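# Four arms lower a slung pipe into a trench

## Task

Using the slings, ease the pipe down into the trench until it lies along the trench floor over its full length. If the pipe moves quickly while touching a bank or the trench, for example by falling from a height or rolling in, the task fails immediately.

## Robot and tools

Robots: four identical i2rt Big YAM arms named arm1, arm2, arm3 and arm4. Each has six revolute joints, a two-finger gripper and a wrist camera. Two fixed room cameras, cam_high and cam_low, also watch the scene. The arms do not coordinate with each other. A strong squeeze or collision between two arms can fail the scene, and that includes one gripper clamping another arm's fingers. Contact made through a carried object does not count. No state line reports arm-to-arm contact, so check the images.

Frames: every pose uses one scene frame, with its origin on the floor and +z up. Each arm's foot (base_link) faces along its own +x. Calibrated feet: arm1 at (-1.010, -0.478, 0.809), quat_wxyz (0.767, -0.008, -0.002, 0.641); arm2 at (-0.307, 0.516, 0.819), (0.685, -0.007, -0.006, -0.728); arm3 at (0.612, -0.542, 0.812), (0.646, 0.002, -0.005, 0.763); arm4 at (1.210, 0.500, 0.782), (0.730, 0.001, -0.002, -0.683). The "hand" point sits between the finger pads, about 1 cm behind the tips. The fingers point along the hand's +z, and they open and close along its y. Reach is roughly 1.0 m from the joint1 axis. Printed hand positions can be wrong, more so at long reach.

Joints (absolute radians, with the tolerance for done): joint1_rad -2.879..2.879 ±0.045, base yaw, positive counter-clockwise seen from above. joint2_rad 0..3.141 ±0.14, shoulder: 0 points the upper arm roughly level and backward, and larger values raise it then bring it forward. joint3_rad 0..3.019 ±0.09, elbow, where 0 is fully folded. joint4_rad -1.692..1.57 ±0.055, hand pitch, positive tips the fingers up. joint5_rad -1.57..1.57 ±0.03, sideways swing, positive toward the arm's right. joint6_rad -2.094..2.094 ±0.035, roll, positive clockwise seen from behind. gripper_m 0..0.093 ±0.003 is the fingertip gap in metres. Each pad can push about 50-64 N.

Tool move: a single action. Its optional keys are arm1..arm4 (one object per arm) plus cameras. Any arm left out receives nothing new. Inside an arm's object:
- joints: a mapping from joint name to an absolute target (radians, or metres for gripper_m).
- target: a list of seven numbers [x, y, z, qw, qx, qy, qz]. It is an absolute hand pose in the scene frame, in metres, in the same form as the printed "hand" line. The hand travels toward it in a straight line, starting from its current hand_target.
- speed: the highest speed along that line, 0.002 to 0.5 m/s, default 0.25. Rotation is capped at twice that number in rad/s. speed without target is rejected. If target is present, joints may hold only gripper_m.
All motions begin together. All hand paths in one call finish together, timed by the slowest one. Paths run 0.5 to 10 s and are cut off after 10 s. Each control step clamps the commanded pose to within 100 mm and 20° of the measured hand, and damped IK favours position over orientation. Expect errors of a centimetre or more, overshoot above speed when the arm is nearly straight, wide swings on joint moves, and no slowing for obstacles or other arms. cameras lists the images you want: arm1_cam_wrist..arm4_cam_wrist, cam_high, cam_low or "all". Omitting it gives all, and [] gives none. An unknown key or name makes the call invalid. An out-of-range value gets it refused, and every later move, wait or finished_scene in that reply is skipped.

wait: seconds (0 to 10) plus optional cameras. It commands nothing and returns state and images.
zoom_image: camera plus region [x0, y0, x1, y1] in pixels, at most 504x504, with the origin at top-left. Images are 672x504. The camera must appear in the latest images.
read_manual: section "licences". It only returns text.
finished_scene: scene is the current scene's number. It is final, and the pipe has to stay settled once the robots let go.

Reading results: "move" names each arm that got motion, with "done" or its worst status. "as last shown" marks arms not named, whose status reads "not commanded". joint_status and hand_status give the outcome: off_target (stopped short, may still push); time_out (each joint keeps a nearby target and continues pushing; send its reported position to ease it); not_followed, joint command not followed, or pose unreachable (a self- or inter-arm check blocked the command; it may retry until you send new targets). on_its_own lists uncommanded behaviour, where "held at" is a target and not a reading. hand_target is the pose the held joint targets imply, and a loaded hand may stop short of it. Joint velocities are in rad/s (gripper m/s), and "within noise" means effectively still. Joint torques include the arm's own weight, and joints 3 and 4 wrap at ±28 N m. Images can be slightly older than the state.

Gripper: on a hard part under full force the reading is up to 5 mm under the part's width, or up to 2 mm over on some units. Closed on nothing it shows 0-0.003. Slightly under the contact reading the grip is light, and about 5 mm under it reaches full force. To release, command well above the reading.

Heat: a stretched arm, a held load or pushing against something warms the motors, even while you think. MOTOR HOT appears at 85 °C. At 100 °C the arm goes limp for 30-60 s (OVER-TEMPERATURE FAULT, keys reading limit_stop_at_motor_heat; resend the targets afterwards). The arms keep holding your last command while you think, and a faulted arm remains where it ended up.

Avoid: dropping or swinging the pipe onto a bank, letting it roll in, releasing while it moves, pushing anything out of the work area or onto the floor, and hard contacts. Lower slowly and evenly with all four arms, then let go once the pipe sits still on the bed. Occasional small nudges can shift loose objects.

Each tool is called after "Emit:" as name(argument=value, ...) on one line, values as JSON.

## Session

Emit:
move()

Scene clock: 0.00 s.
Joint torques (N m): no reading
Heat: arm1: hottest joint2_rad 29 °C; arm2: hottest gripper 29 °C; arm3: hottest joint2_rad 29 °C; arm4: hottest joint5_rad 29 °C.
Joint velocities: within noise
arm1.joint_positions: joint1_rad=+0.463 joint2_rad=+0.644 joint3_rad=+1.433 joint4_rad=-1.528 joint5_rad=-0.151 joint6_rad=+0.131 gripper_m=+0.09396
arm1.joint_status: not commanded
arm1.hand: x=-1.1007 y=-0.2799 z=+1.3245 quat_wxyz=(-0.162, +0.716, -0.571, -0.367) (m; scene frame)
arm1.hand_target: x=-1.1003 y=-0.2818 z=+1.3343 quat_wxyz=(-0.169, +0.713, -0.567, -0.376) (m; scene frame)
arm1.hand_status: not commanded
arm2.joint_positions: joint1_rad=+0.344 joint2_rad=+0.519 joint3_rad=+1.379 joint4_rad=-1.320 joint5_rad=+0.063 joint6_rad=+0.187 gripper_m=+0.09396
arm2.joint_status: not commanded
arm2.hand: x=-0.2620 y=+0.3341 z=+1.3801 quat_wxyz=(-0.439, -0.579, -0.615, +0.304) (m; scene frame)
arm2.hand_target: x=-0.2629 y=+0.3373 z=+1.3911 quat_wxyz=(-0.449, -0.575, -0.610, +0.310) (m; scene frame)
arm2.hand_status: not commanded
arm3.joint_positions: joint1_rad=-0.192 joint2_rad=+0.525 joint3_rad=+1.406 joint4_rad=-1.298 joint5_rad=-0.073 joint6_rad=+0.119 gripper_m=+0.09396
arm3.joint_status: not commanded
arm3.hand: x=+0.6033 y=-0.3522 z=+1.3879 quat_wxyz=(-0.348, +0.562, -0.618, -0.425) (m; scene frame)
arm3.hand_target: x=+0.6032 y=-0.3558 z=+1.3978 quat_wxyz=(-0.355, +0.558, -0.613, -0.433) (m; scene frame)
arm3.hand_status: not commanded
arm4.joint_positions: joint1_rad=-0.380 joint2_rad=+0.466 joint3_rad=+1.426 joint4_rad=-1.395 joint5_rad=+0.164 joint6_rad=+0.191 gripper_m=+0.09396
arm4.joint_status: not commanded
arm4.hand: x=+1.1323 y=+0.3633 z=+1.3533 quat_wxyz=(-0.305, -0.747, -0.388, +0.446) (m; scene frame)
arm4.hand_target: x=+1.1330 y=+0.3657 z=+1.3639 quat_wxyz=(-0.312, -0.741, -0.383, +0.454) (m; scene frame)
arm4.hand_status: not commanded
pictures: arm1_cam_wrist, arm2_cam_wrist, arm3_cam_wrist, arm4_cam_wrist, cam_high, cam_low

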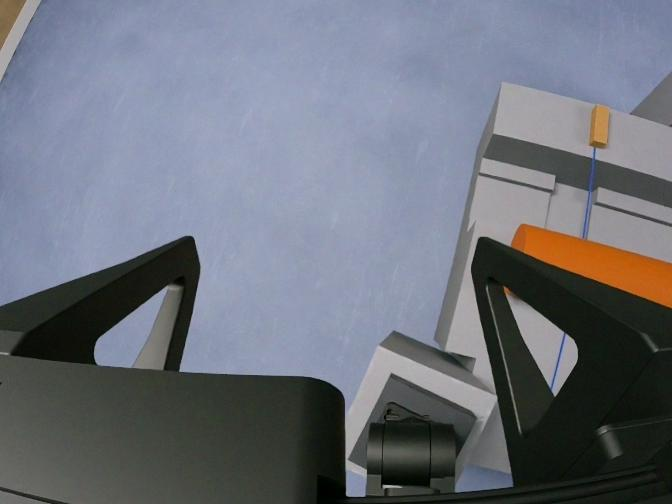

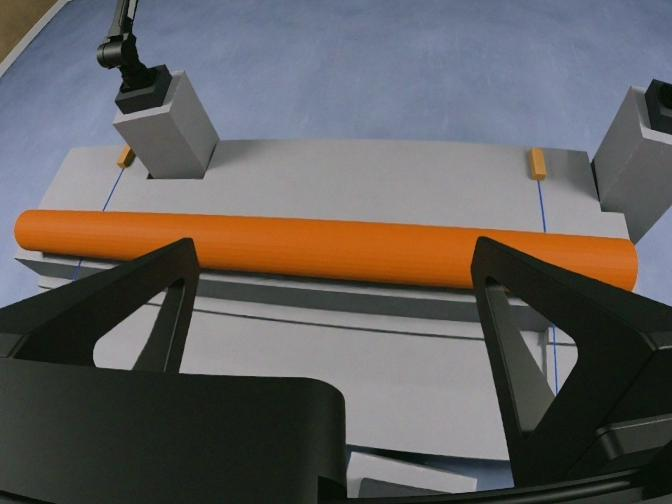

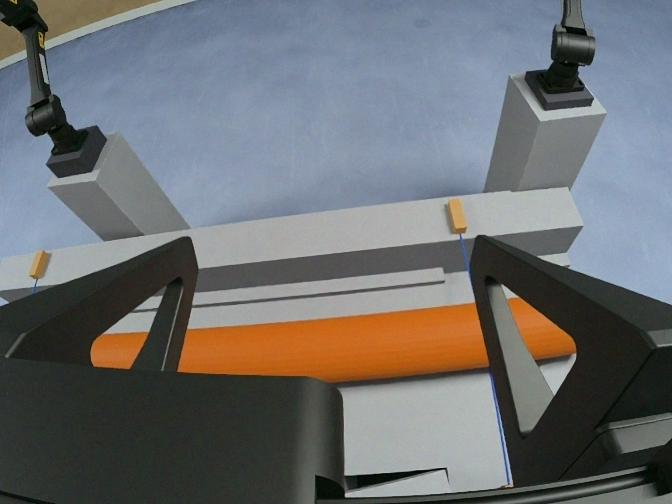

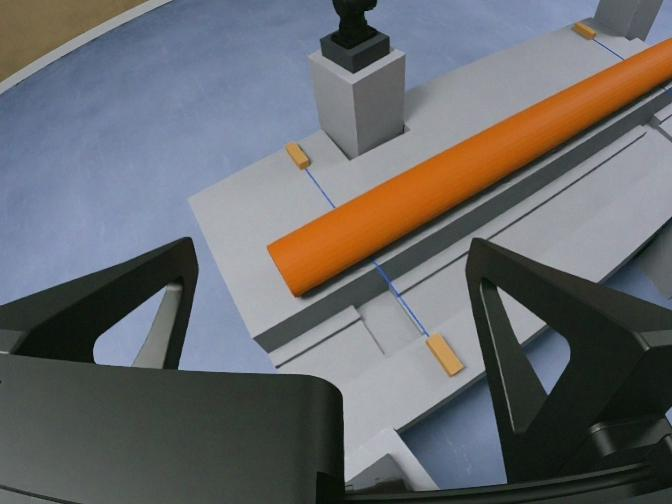

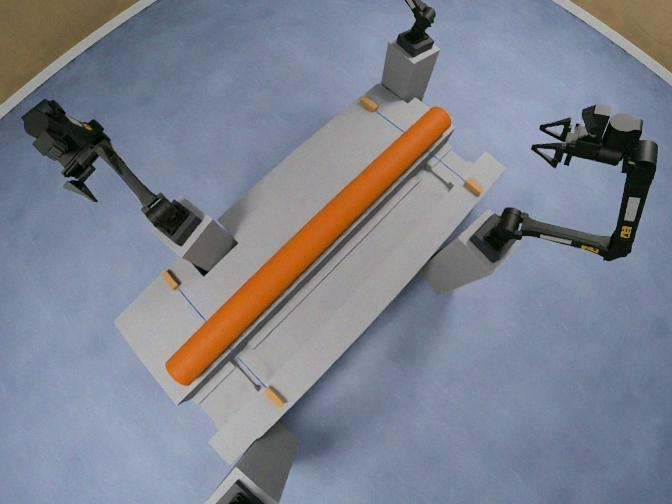

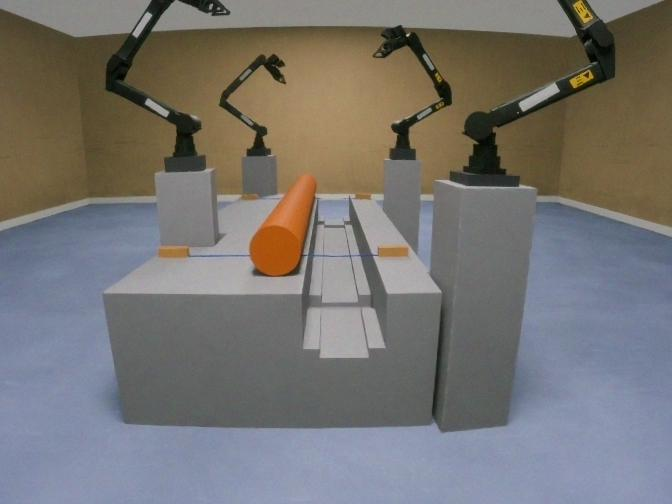

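Emit:
zoom_image(camera="cam_high", region=[100, 220, 310, 450])

Emit:
zoom_image(camera="cam_high", region=[320, 60, 530, 290])

Emit:
zoom_image(camera="cam_low", region=[100, 160, 450, 440])

Emit:
zoom_image(camera="arm4_cam_wrist", region=[200, 130, 500, 430])

Emit:
zoom_image(camera="arm2_cam_wrist", region=[0, 100, 672, 460])

Scaled by 2.191.

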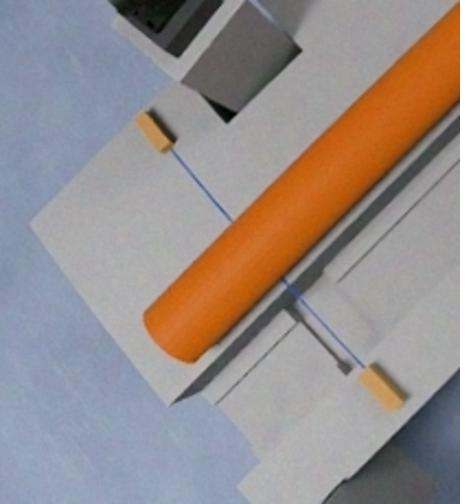

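Scaled by 2.191.

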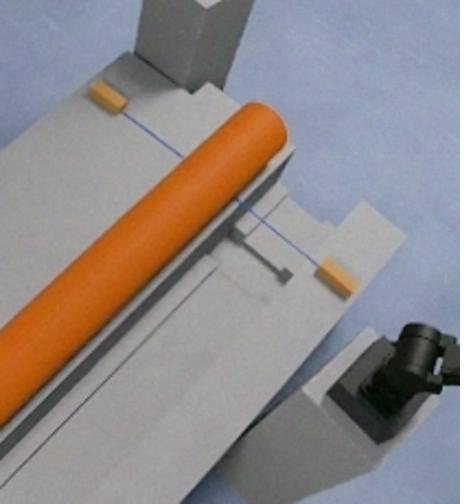

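Scaled by 1.440.

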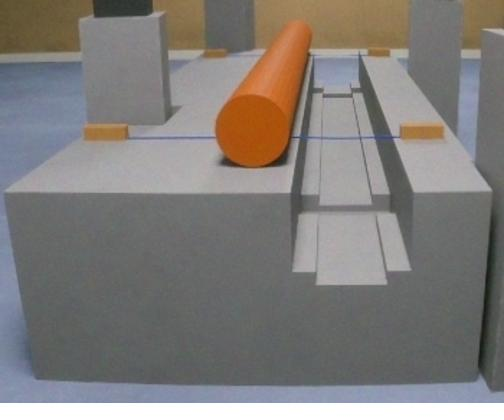

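Scaled by 1.680 from the camera's 672x504 image, which has a finer 960x720 frame.

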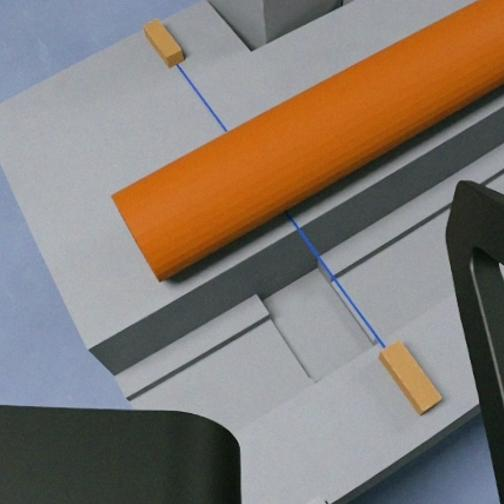

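Region (0, 100, 672, 460) is 672x360 pixels. A region can be at most 504 by 504 pixels.

Emit:
zoom_image(camera="cam_high", region=[130, 160, 250, 280])

Emit:
zoom_image(camera="cam_high", region=[360, 0, 480, 120])

Emit:
zoom_image(camera="cam_high", region=[430, 180, 550, 300])

Emit:
zoom_image(camera="cam_high", region=[190, 384, 310, 504])

Emit:
zoom_image(camera="arm2_cam_wrist", region=[0, 100, 336, 460])

Emit:
zoom_image(camera="arm2_cam_wrist", region=[336, 100, 672, 460])

Scaled by 4.200.

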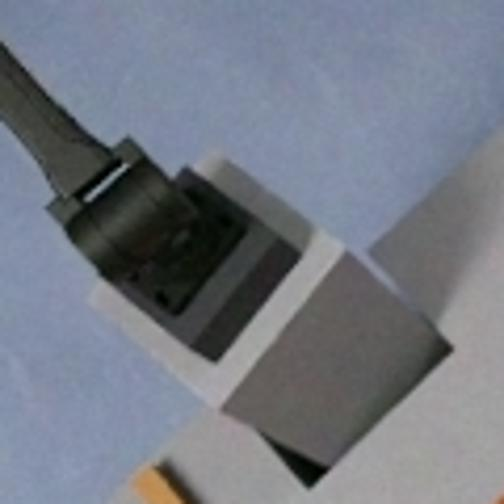

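Scaled by 4.200.

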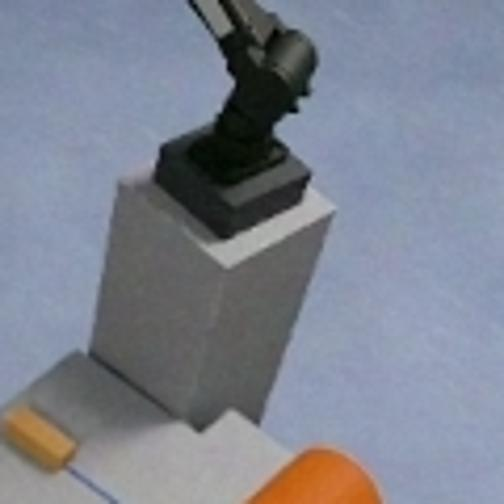

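Scaled by 4.200.

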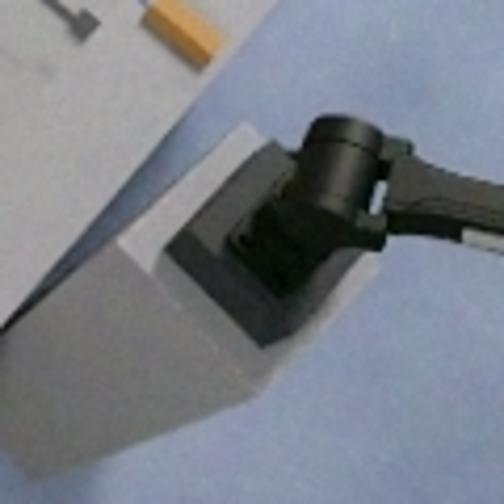

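Scaled by 4.200.

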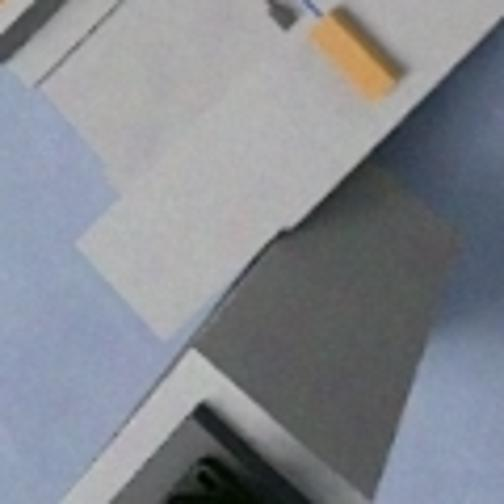

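Scaled by 1.400 from the camera's 672x504 image, which has a finer 960x720 frame.

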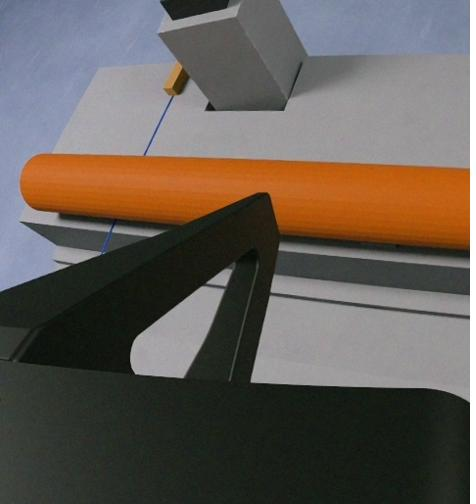

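Scaled by 1.400 from the camera's 672x504 image, which has a finer 960x720 frame.

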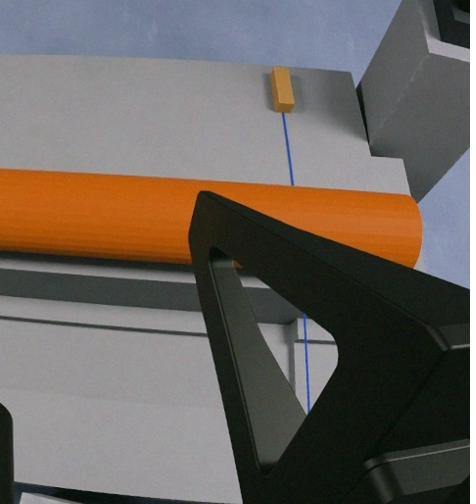

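Emit:
move(arm1={"target": [-0.70, -0.50, 0.72, 0, 0.7071, -0.7071, 0], "speed": 0.25}, arm2={"target": [-0.69, 0.29, 0.72, 0, -0.7071, -0.7071, 0], "speed": 0.25}, arm3={"target": [0.855, -0.50, 0.72, 0, 0.7071, -0.7071, 0], "speed": 0.25}, arm4={"target": [0.868, 0.28, 0.72, 0, -0.7071, -0.7071, 0], "speed": 0.25})

Scene clock: 92.67 s.
Joint torques (N m): arm1=[-1.08 -9.88 5.6 0.76 -0.01 -0.06] | arm2=[-1.73 -16.62 8.49 -0.14 -0.09 0.08] | arm3=[1.61 -9.99 4.26 0.34 -0.11 -0.08] | arm4=[0.97 -13.86 7.1 0.47 0.1 0.01]
Heat: arm1: hottest joint3_rad 34 °C; arm2: hottest joint3_rad 37 °C; arm3: hottest joint3_rad 30 °C; arm4: hottest joint3_rad 32 °C.
move: arm1 off_target; arm2 off_target; arm3 off_target; arm4 off_target
Joint velocities: within noise
arm1.joint_positions: joint1_rad=-1.455 joint2_rad=+1.707 joint3_rad=+0.581 joint4_rad=-0.485 joint5_rad=-0.010 joint6_rad=-1.637 gripper_m=+0.09396
arm1.joint_status: not commanded
arm1.hand: x=-0.7145 y=-0.4963 z=+0.7191 quat_wxyz=(+0.008, +0.708, -0.706, -0.010) (m; scene frame)
arm1.hand_target: x=-0.7002 y=-0.5001 z=+0.7205 quat_wxyz=(+0.000, +0.707, -0.707, +0.000) (m; scene frame)
arm1.hand_status: off_target (0.015 m and 1.5 deg from the pose sent, 0.758 m and 49.0 deg at the start; a joint's target at an end of its range on 37 of 117 steps)
arm2.joint_positions: joint1_rad=-0.959 joint2_rad=+1.966 joint3_rad=+0.965 joint4_rad=-0.629 joint5_rad=+0.013 joint6_rad=-1.030 gripper_m=+0.09396
arm2.joint_status: not commanded
arm2.hand: x=-0.6682 y=+0.2956 z=+0.7109 quat_wxyz=(-0.006, -0.703, -0.711, -0.023) (m; scene frame)
arm2.hand_target: x=-0.6896 y=+0.2904 z=+0.7206 quat_wxyz=(+0.000, -0.707, -0.707, +0.000) (m; scene frame)
arm2.hand_status: off_target (0.024 m and 2.8 deg from the pose sent, 0.788 m and 64.7 deg at the start)
arm3.joint_positions: joint1_rad=-1.564 joint2_rad=+1.611 joint3_rad=+0.403 joint4_rad=-0.403 joint5_rad=+0.006 joint6_rad=-1.385 gripper_m=+0.09396
arm3.joint_status: not commanded
arm3.hand: x=+0.8400 y=-0.5034 z=+0.7165 quat_wxyz=(+0.013, +0.703, -0.711, -0.011) (m; scene frame)
arm3.hand_target: x=+0.8547 y=-0.5001 z=+0.7203 quat_wxyz=(+0.000, +0.707, -0.707, +0.000) (m; scene frame)
arm3.hand_status: off_target (0.016 m and 2.1 deg from the pose sent, 0.729 m and 66.9 deg at the start; a joint's target at an end of its range on 21 of 117 steps)
arm4.joint_positions: joint1_rad=-1.071 joint2_rad=+1.799 joint3_rad=+0.848 joint4_rad=-0.673 joint5_rad=+0.003 joint6_rad=-0.983 gripper_m=+0.09396
arm4.joint_status: not commanded
arm4.hand: x=+0.8862 y=+0.2953 z=+0.7089 quat_wxyz=(-0.007, -0.715, -0.699, -0.026) (m; scene frame)
arm4.hand_target: x=+0.8684 y=+0.2803 z=+0.7206 quat_wxyz=(+0.000, -0.707, -0.707, +0.000) (m; scene frame)
arm4.hand_status: off_target (0.026 m and 3.4 deg from the pose sent, 0.691 m and 73.3 deg at the start)
pictures: arm1_cam_wrist, arm2_cam_wrist, arm3_cam_wrist, arm4_cam_wrist, cam_high, cam_low

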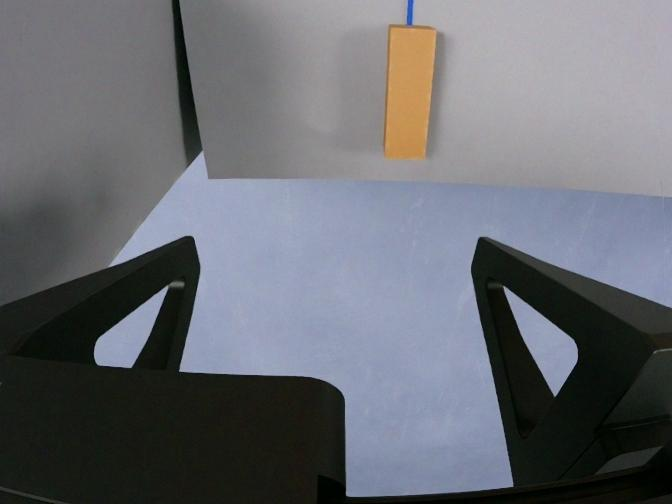

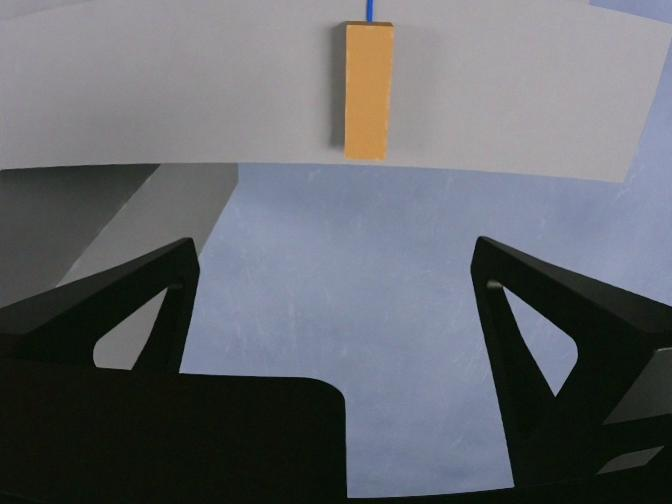

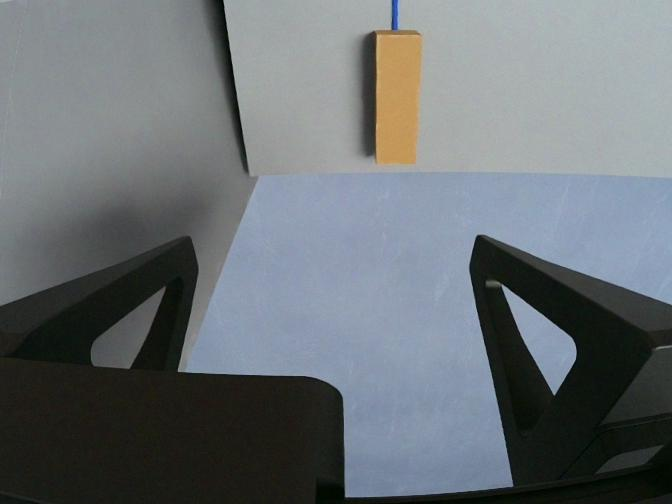

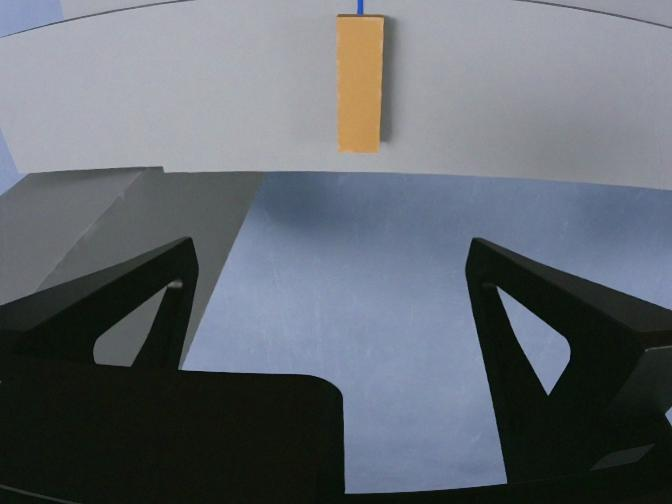

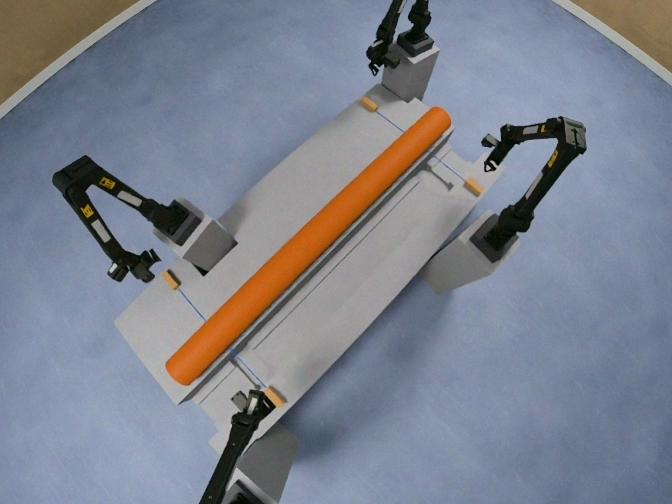

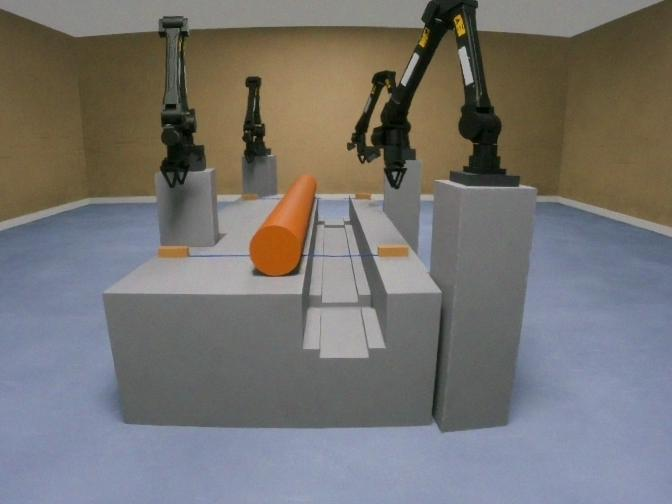

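Emit:
move(arm1={"target": [-0.647, -0.493, 0.582, 0, 0.7071, -0.7071, 0], "speed": 0.2}, arm2={"target": [-0.708, 0.288, 0.59, 0, -0.7071, -0.7071, 0], "speed": 0.2}, arm3={"target": [0.889, -0.502, 0.584, 0, 0.7071, -0.7071, 0], "speed": 0.2}, arm4={"target": [0.859, 0.273, 0.59, 0, -0.7071, -0.7071, 0], "speed": 0.2})

Scene clock: 112.90 s.
Joint torques (N m): arm1=[0.09 -13.8 2.11 0.76 -0.02 0.1] | arm2=[-1.79 -18.08 5.79 0.02 -0.1 0.06] | arm3=[0.56 -14.62 -0.1 0.44 -0.12 -0.06] | arm4=[0.97 -15.5 4.38 0.57 0.09 0.01]
Heat: arm1: hottest joint3_rad 33 °C; arm2: hottest joint3_rad 35 °C; arm3: hottest joint3_rad 30 °C; arm4: hottest joint3_rad 33 °C.
move: arm1 done; arm2 off_target; arm3 done; arm4 off_target
Joint velocities: within noise
arm1.joint_positions: joint1_rad=-1.439 joint2_rad=+2.205 joint3_rad=+0.795 joint4_rad=-0.181 joint5_rad=-0.010 joint6_rad=-1.618 gripper_m=+0.09396
arm1.joint_status: not commanded
arm1.hand: x=-0.6505 y=-0.4954 z=+0.5863 quat_wxyz=(+0.002, +0.708, -0.707, -0.003) (m; scene frame)
arm1.hand_target: x=-0.6469 y=-0.4930 z=+0.5821 quat_wxyz=(+0.000, +0.707, -0.707, +0.000) (m; scene frame)
arm1.hand_status: done (0.006 m and 0.4 deg from the pose sent, 0.153 m and 1.5 deg at the start)
arm2.joint_positions: joint1_rad=-0.979 joint2_rad=+2.297 joint3_rad=+1.071 joint4_rad=-0.391 joint5_rad=+0.013 joint6_rad=-1.047 gripper_m=+0.09396
arm2.joint_status: not commanded
arm2.hand: x=-0.6898 y=+0.2909 z=+0.5875 quat_wxyz=(-0.005, -0.704, -0.710, -0.017) (m; scene frame)
arm2.hand_target: x=-0.7079 y=+0.2883 z=+0.5905 quat_wxyz=(+0.000, -0.707, -0.707, +0.000) (m; scene frame)
arm2.hand_status: off_target (0.019 m and 2.1 deg from the pose sent, 0.127 m and 2.8 deg at the start)
arm3.joint_positions: joint1_rad=-1.582 joint2_rad=+2.194 joint3_rad=+0.576 joint4_rad=+0.033 joint5_rad=+0.007 joint6_rad=-1.419 gripper_m=+0.09396
arm3.joint_status: not commanded
arm3.hand: x=+0.8857 y=-0.4995 z=+0.5840 quat_wxyz=(+0.004, +0.708, -0.706, -0.004) (m; scene frame)
arm3.hand_target: x=+0.8891 y=-0.5020 z=+0.5840 quat_wxyz=(+0.000, +0.707, -0.707, +0.000) (m; scene frame)
arm3.hand_status: done (0.004 m and 0.6 deg from the pose sent, 0.141 m and 2.1 deg at the start)
arm4.joint_positions: joint1_rad=-1.071 joint2_rad=+2.146 joint3_rad=+0.905 joint4_rad=-0.369 joint5_rad=+0.003 joint6_rad=-0.984 gripper_m=+0.09396
arm4.joint_status: not commanded
arm4.hand: x=+0.8731 y=+0.2863 z=+0.5853 quat_wxyz=(-0.005, -0.715, -0.699, -0.020) (m; scene frame)
arm4.hand_target: x=+0.8592 y=+0.2731 z=+0.5905 quat_wxyz=(+0.000, -0.707, -0.707, +0.000) (m; scene frame)
arm4.hand_status: off_target (0.020 m and 2.7 deg from the pose sent, 0.124 m and 3.4 deg at the start)
pictures: arm1_cam_wrist, arm2_cam_wrist, arm3_cam_wrist, arm4_cam_wrist, cam_high, cam_low

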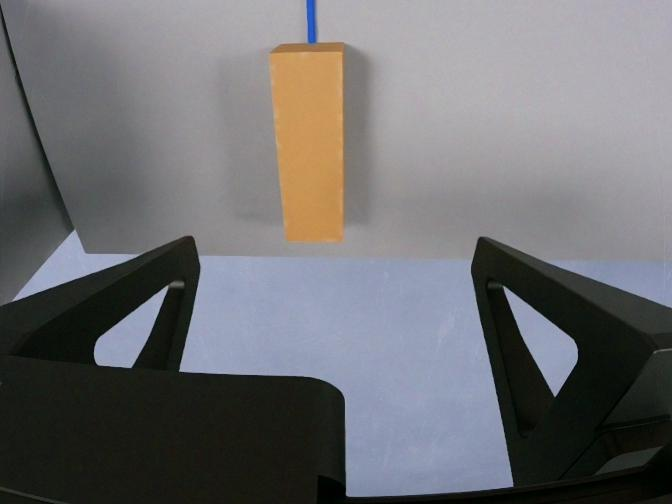

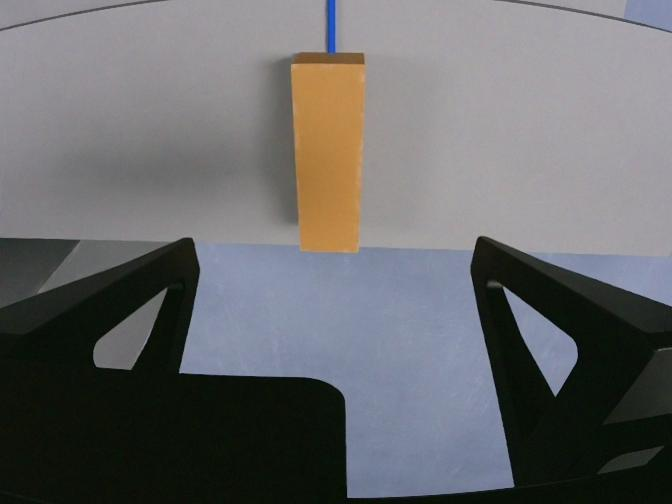

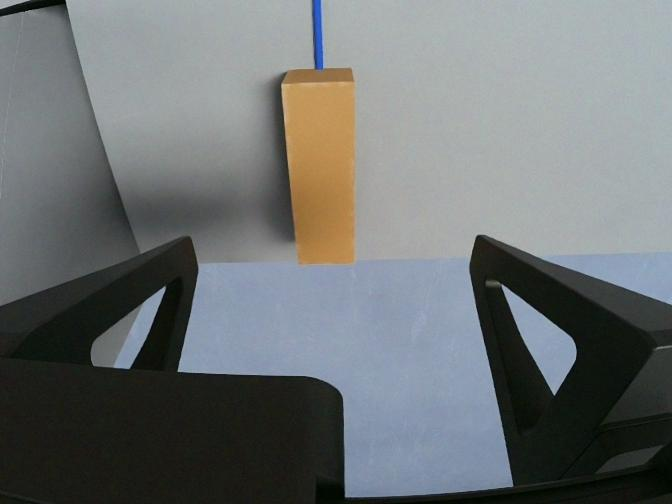

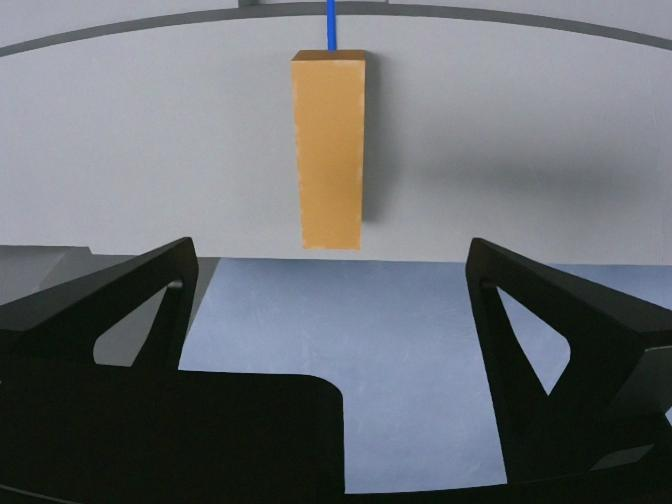

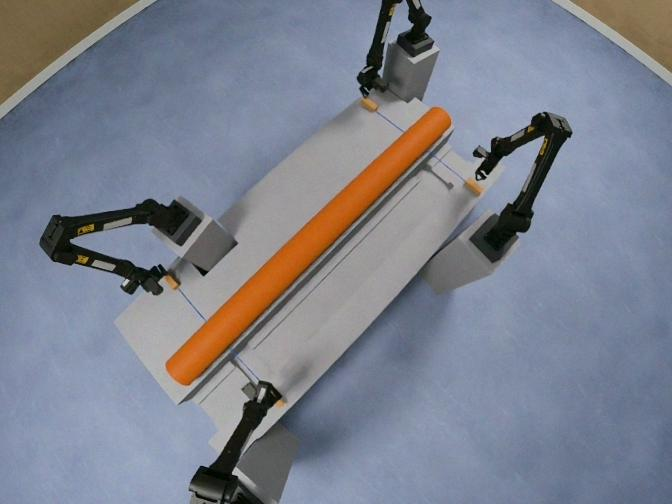

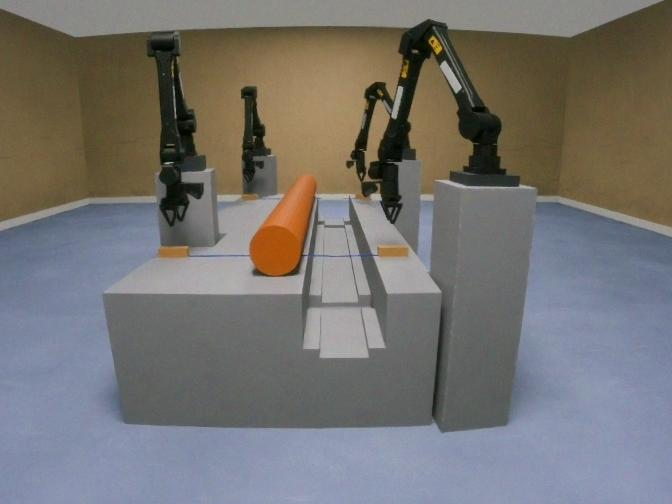

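Emit:
move(arm1={"target": [-0.657, -0.490, 0.515, 0, 0.7071, -0.7071, 0], "speed": 0.1}, arm2={"target": [-0.705, 0.289, 0.519, 0, -0.7071, -0.7071, 0], "speed": 0.1}, arm3={"target": [0.885, -0.503, 0.515, 0, 0.7071, -0.7071, 0], "speed": 0.1}, arm4={"target": [0.860, 0.275, 0.520, 0, -0.7071, -0.7071, 0], "speed": 0.1})

Emit:
zoom_image(camera="cam_low", region=[130, 180, 430, 300])

Scene clock: 128.57 s.
Joint torques (N m): arm1=[0.91 -13.92 0.81 0.99 -0.03 0.09] | arm2=[-1.73 -18.26 4.63 0.06 -0.11 0.06] | arm3=[0.5 -14.8 -1.16 0.36 -0.11 -0.07] | arm4=[0.79 -15.79 3.1 0.61 0.09 -0.01]
Heat: arm1: hottest joint3_rad 32 °C; arm2: hottest joint3_rad 34 °C; arm3: hottest joint2_rad 30 °C; arm4: hottest joint3_rad 32 °C.
move: arm1 done; arm2 off_target; arm3 done; arm4 off_target
Joint velocities: within noise
arm1.joint_positions: joint1_rad=-1.431 joint2_rad=+2.400 joint3_rad=+0.847 joint4_rad=-0.030 joint5_rad=-0.010 joint6_rad=-1.609 gripper_m=+0.09396
arm1.joint_status: not commanded
arm1.hand: x=-0.6558 y=-0.4930 z=+0.5224 quat_wxyz=(-0.001, +0.707, -0.707, +0.000) (m; scene frame)
arm1.hand_target: x=-0.6571 y=-0.4900 z=+0.5152 quat_wxyz=(+0.000, +0.707, -0.707, +0.000) (m; scene frame)
arm1.hand_status: done (0.008 m and 0.1 deg from the pose sent, 0.072 m and 0.4 deg at the start)
arm2.joint_positions: joint1_rad=-0.979 joint2_rad=+2.471 joint3_rad=+1.140 joint4_rad=-0.278 joint5_rad=+0.013 joint6_rad=-1.048 gripper_m=+0.09396
arm2.joint_status: not commanded
arm2.hand: x=-0.6898 y=+0.2899 z=+0.5196 quat_wxyz=(-0.004, -0.704, -0.710, -0.014) (m; scene frame)
arm2.hand_target: x=-0.7049 y=+0.2892 z=+0.5194 quat_wxyz=(+0.000, -0.707, -0.707, +0.000) (m; scene frame)
arm2.hand_status: off_target (0.015 m and 1.7 deg from the pose sent, 0.070 m and 2.1 deg at the start)
arm3.joint_positions: joint1_rad=-1.586 joint2_rad=+2.437 joint3_rad=+0.660 joint4_rad=+0.197 joint5_rad=+0.007 joint6_rad=-1.423 gripper_m=+0.09396
arm3.joint_status: not commanded
arm3.hand: x=+0.8844 y=-0.5001 z=+0.5175 quat_wxyz=(+0.001, +0.708, -0.706, -0.002) (m; scene frame)
arm3.hand_target: x=+0.8851 y=-0.5030 z=+0.5150 quat_wxyz=(+0.000, +0.707, -0.707, +0.000) (m; scene frame)
arm3.hand_status: done (0.004 m and 0.3 deg from the pose sent, 0.069 m and 0.7 deg at the start)
arm4.joint_positions: joint1_rad=-1.071 joint2_rad=+2.333 joint3_rad=+0.963 joint4_rad=-0.231 joint5_rad=+0.003 joint6_rad=-0.986 gripper_m=+0.09396
arm4.joint_status: not commanded
arm4.hand: x=+0.8714 y=+0.2849 z=+0.5186 quat_wxyz=(-0.004, -0.714, -0.700, -0.016) (m; scene frame)
arm4.hand_target: x=+0.8601 y=+0.2751 z=+0.5204 quat_wxyz=(+0.000, -0.707, -0.707, +0.000) (m; scene frame)
arm4.hand_status: off_target (0.015 m and 2.2 deg from the pose sent, 0.068 m and 2.7 deg at the start)
pictures: arm1_cam_wrist, arm2_cam_wrist, arm3_cam_wrist, arm4_cam_wrist, cam_high, cam_low

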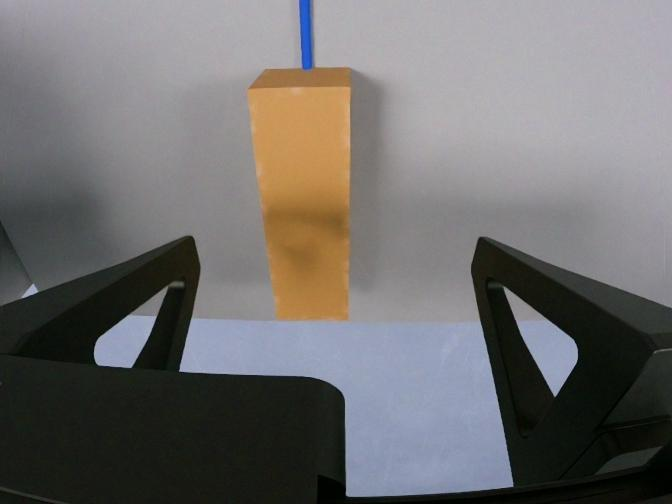

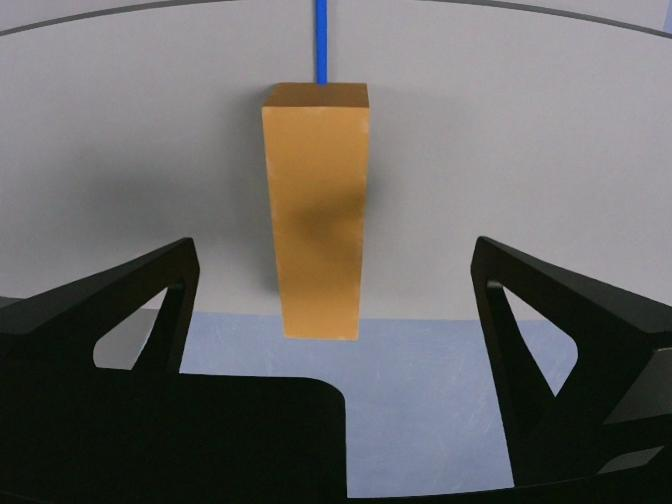

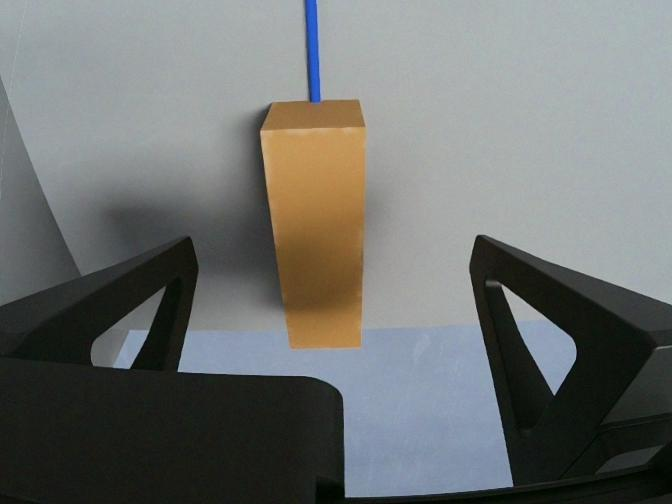

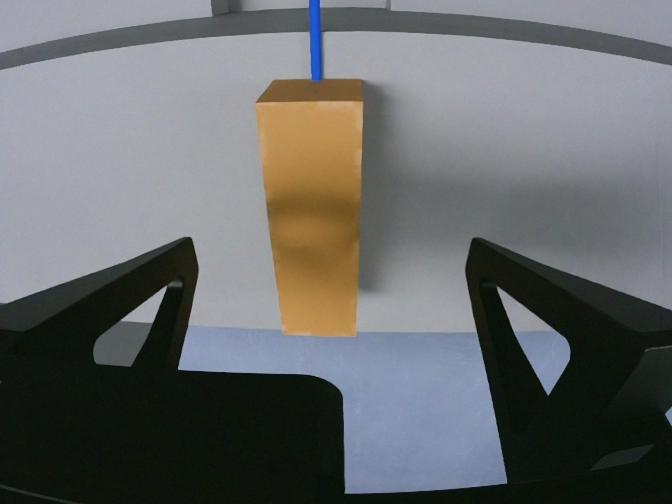

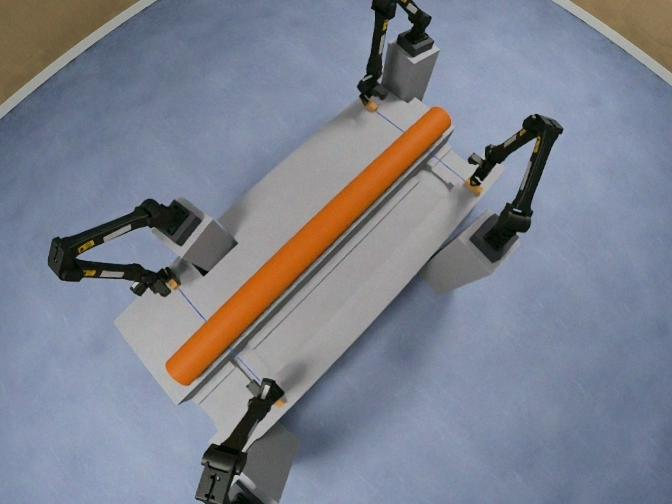

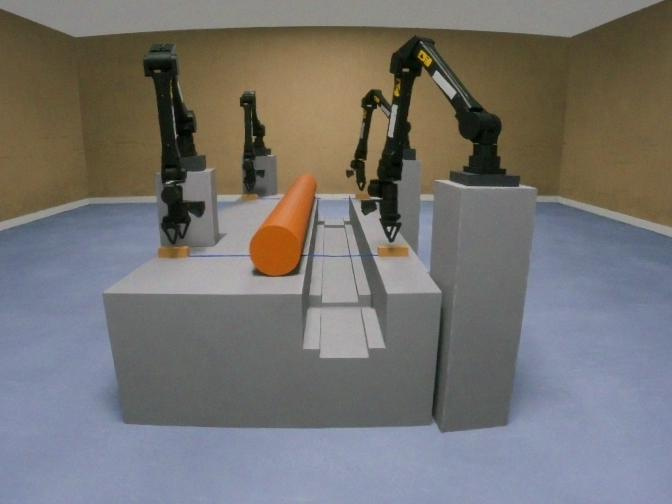

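Scaled by 1.680.

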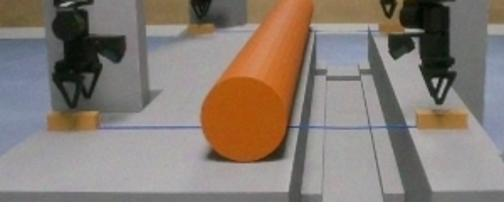

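Emit:
move(arm1={"target": [-0.668, -0.490, 0.476, 0, 0.7071, -0.7071, 0], "speed": 0.08}, arm2={"target": [-0.698, 0.289, 0.482, 0, -0.7071, -0.7071, 0], "speed": 0.08}, arm3={"target": [0.880, -0.503, 0.480, 0, 0.7071, -0.7071, 0], "speed": 0.08}, arm4={"target": [0.868, 0.275, 0.484, 0, -0.7071, -0.7071, 0], "speed": 0.08})

Emit:
zoom_image(camera="cam_low", region=[130, 180, 430, 300])

Scene clock: 137.37 s.
Joint torques (N m): arm1=[1.44 -13.92 0.12 1.06 -0.03 0.08] | arm2=[-1.26 -18.49 3.85 0.02 -0.12 0.13] | arm3=[0.62 -14.92 -1.65 0.42 -0.11 -0.05] | arm4=[1.03 -16.09 2.26 0.64 0.09 0.11]
Heat: arm1: hottest joint3_rad 31 °C; arm2: hottest joint3_rad 33 °C; arm3: hottest joint2_rad 30 °C; arm4: hottest joint3_rad 32 °C.
move: arm1 done; arm2 off_target; arm3 done; arm4 off_target
Joint velocities: within noise
arm1.joint_positions: joint1_rad=-1.431 joint2_rad=+2.519 joint3_rad=+0.882 joint4_rad=+0.055 joint5_rad=-0.010 joint6_rad=-1.609 gripper_m=+0.09396
arm1.joint_status: not commanded
arm1.hand: x=-0.6650 y=-0.4930 z=+0.4829 quat_wxyz=(-0.001, +0.707, -0.707, +0.001) (m; scene frame)
arm1.hand_target: x=-0.6682 y=-0.4901 z=+0.4762 quat_wxyz=(+0.000, +0.707, -0.707, +0.000) (m; scene frame)
arm1.hand_status: done (0.008 m and 0.2 deg from the pose sent, 0.048 m and 0.1 deg at the start)
arm2.joint_positions: joint1_rad=-0.979 joint2_rad=+2.564 joint3_rad=+1.177 joint4_rad=-0.219 joint5_rad=+0.013 joint6_rad=-1.049 gripper_m=+0.09396
arm2.joint_status: not commanded
arm2.hand: x=-0.6857 y=+0.2917 z=+0.4828 quat_wxyz=(-0.004, -0.704, -0.710, -0.012) (m; scene frame)
arm2.hand_target: x=-0.6979 y=+0.2892 z=+0.4823 quat_wxyz=(+0.000, -0.707, -0.707, +0.000) (m; scene frame)
arm2.hand_status: off_target (0.013 m and 1.6 deg from the pose sent, 0.039 m and 1.7 deg at the start)
arm3.joint_positions: joint1_rad=-1.586 joint2_rad=+2.555 joint3_rad=+0.710 joint4_rad=+0.266 joint5_rad=+0.007 joint6_rad=-1.423 gripper_m=+0.09396
arm3.joint_status: not commanded
arm3.hand: x=+0.8796 y=-0.5006 z=+0.4830 quat_wxyz=(+0.001, +0.708, -0.706, -0.002) (m; scene frame)
arm3.hand_target: x=+0.8799 y=-0.5030 z=+0.4801 quat_wxyz=(+0.000, +0.707, -0.707, +0.000) (m; scene frame)
arm3.hand_status: done (0.004 m and 0.3 deg from the pose sent, 0.038 m and 0.3 deg at the start)
arm4.joint_positions: joint1_rad=-1.064 joint2_rad=+2.430 joint3_rad=+0.991 joint4_rad=-0.159 joint5_rad=+0.003 joint6_rad=-0.986 gripper_m=+0.09396
arm4.joint_status: not commanded
arm4.hand: x=+0.8770 y=+0.2848 z=+0.4830 quat_wxyz=(-0.004, -0.711, -0.703, -0.014) (m; scene frame)
arm4.hand_target: x=+0.8682 y=+0.2750 z=+0.4842 quat_wxyz=(+0.000, -0.707, -0.707, +0.000) (m; scene frame)
arm4.hand_status: off_target (0.013 m and 1.8 deg from the pose sent, 0.036 m and 2.2 deg at the start)
pictures: arm1_cam_wrist, arm2_cam_wrist, arm3_cam_wrist, arm4_cam_wrist, cam_high, cam_low

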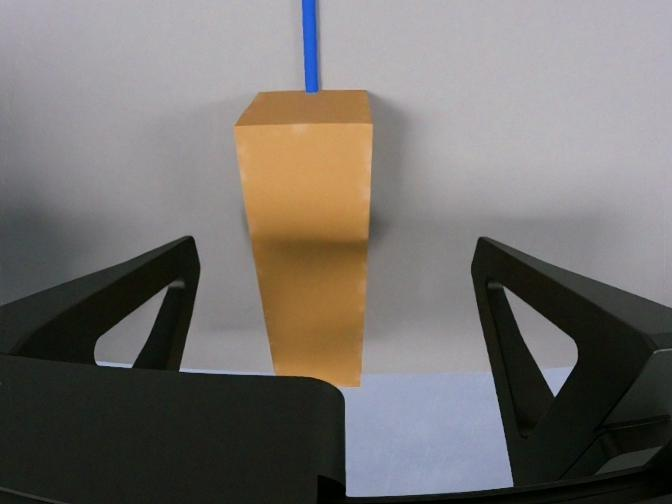

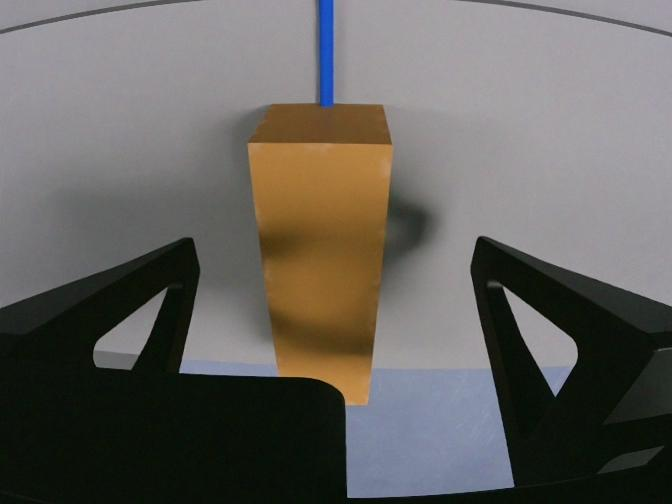

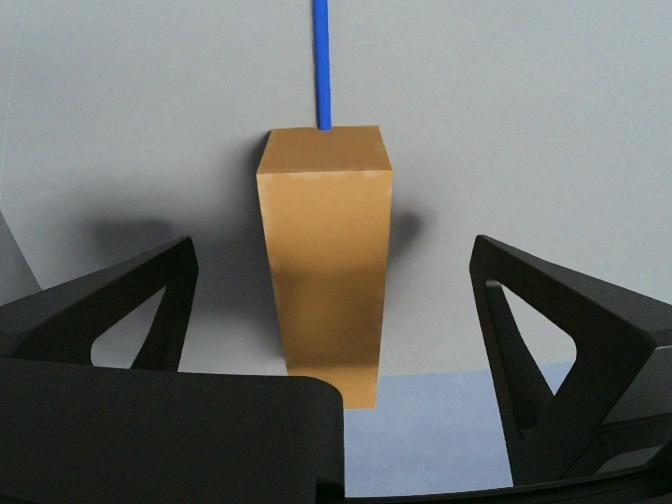

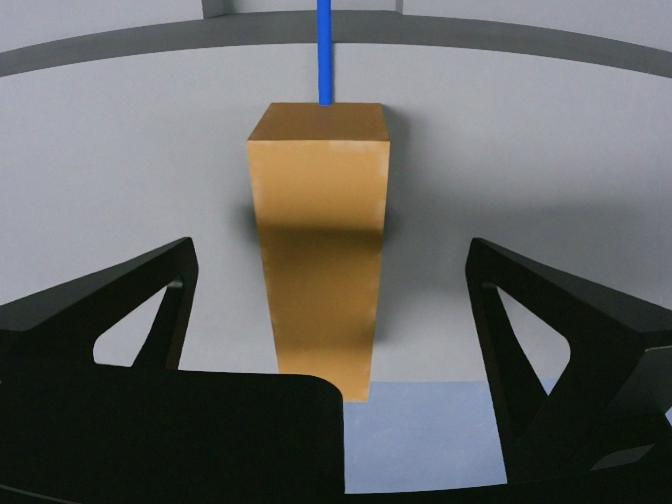

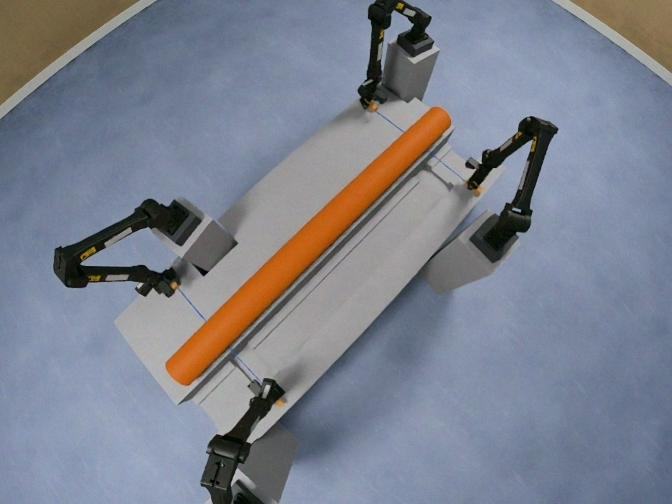

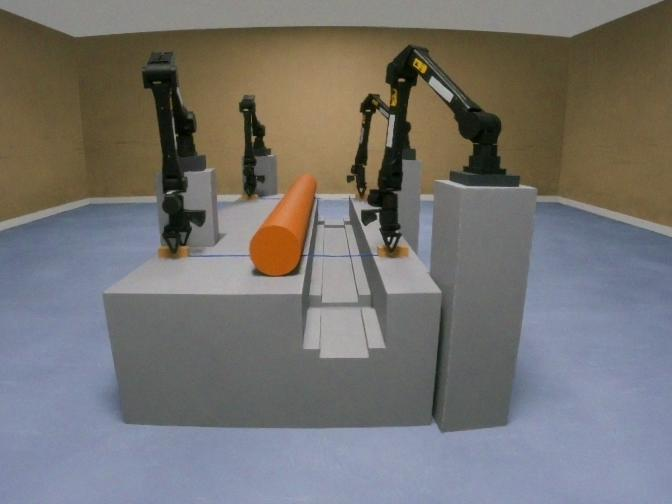

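Scaled by 1.680.

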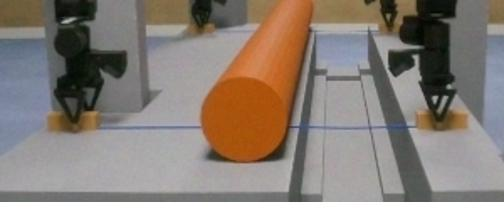

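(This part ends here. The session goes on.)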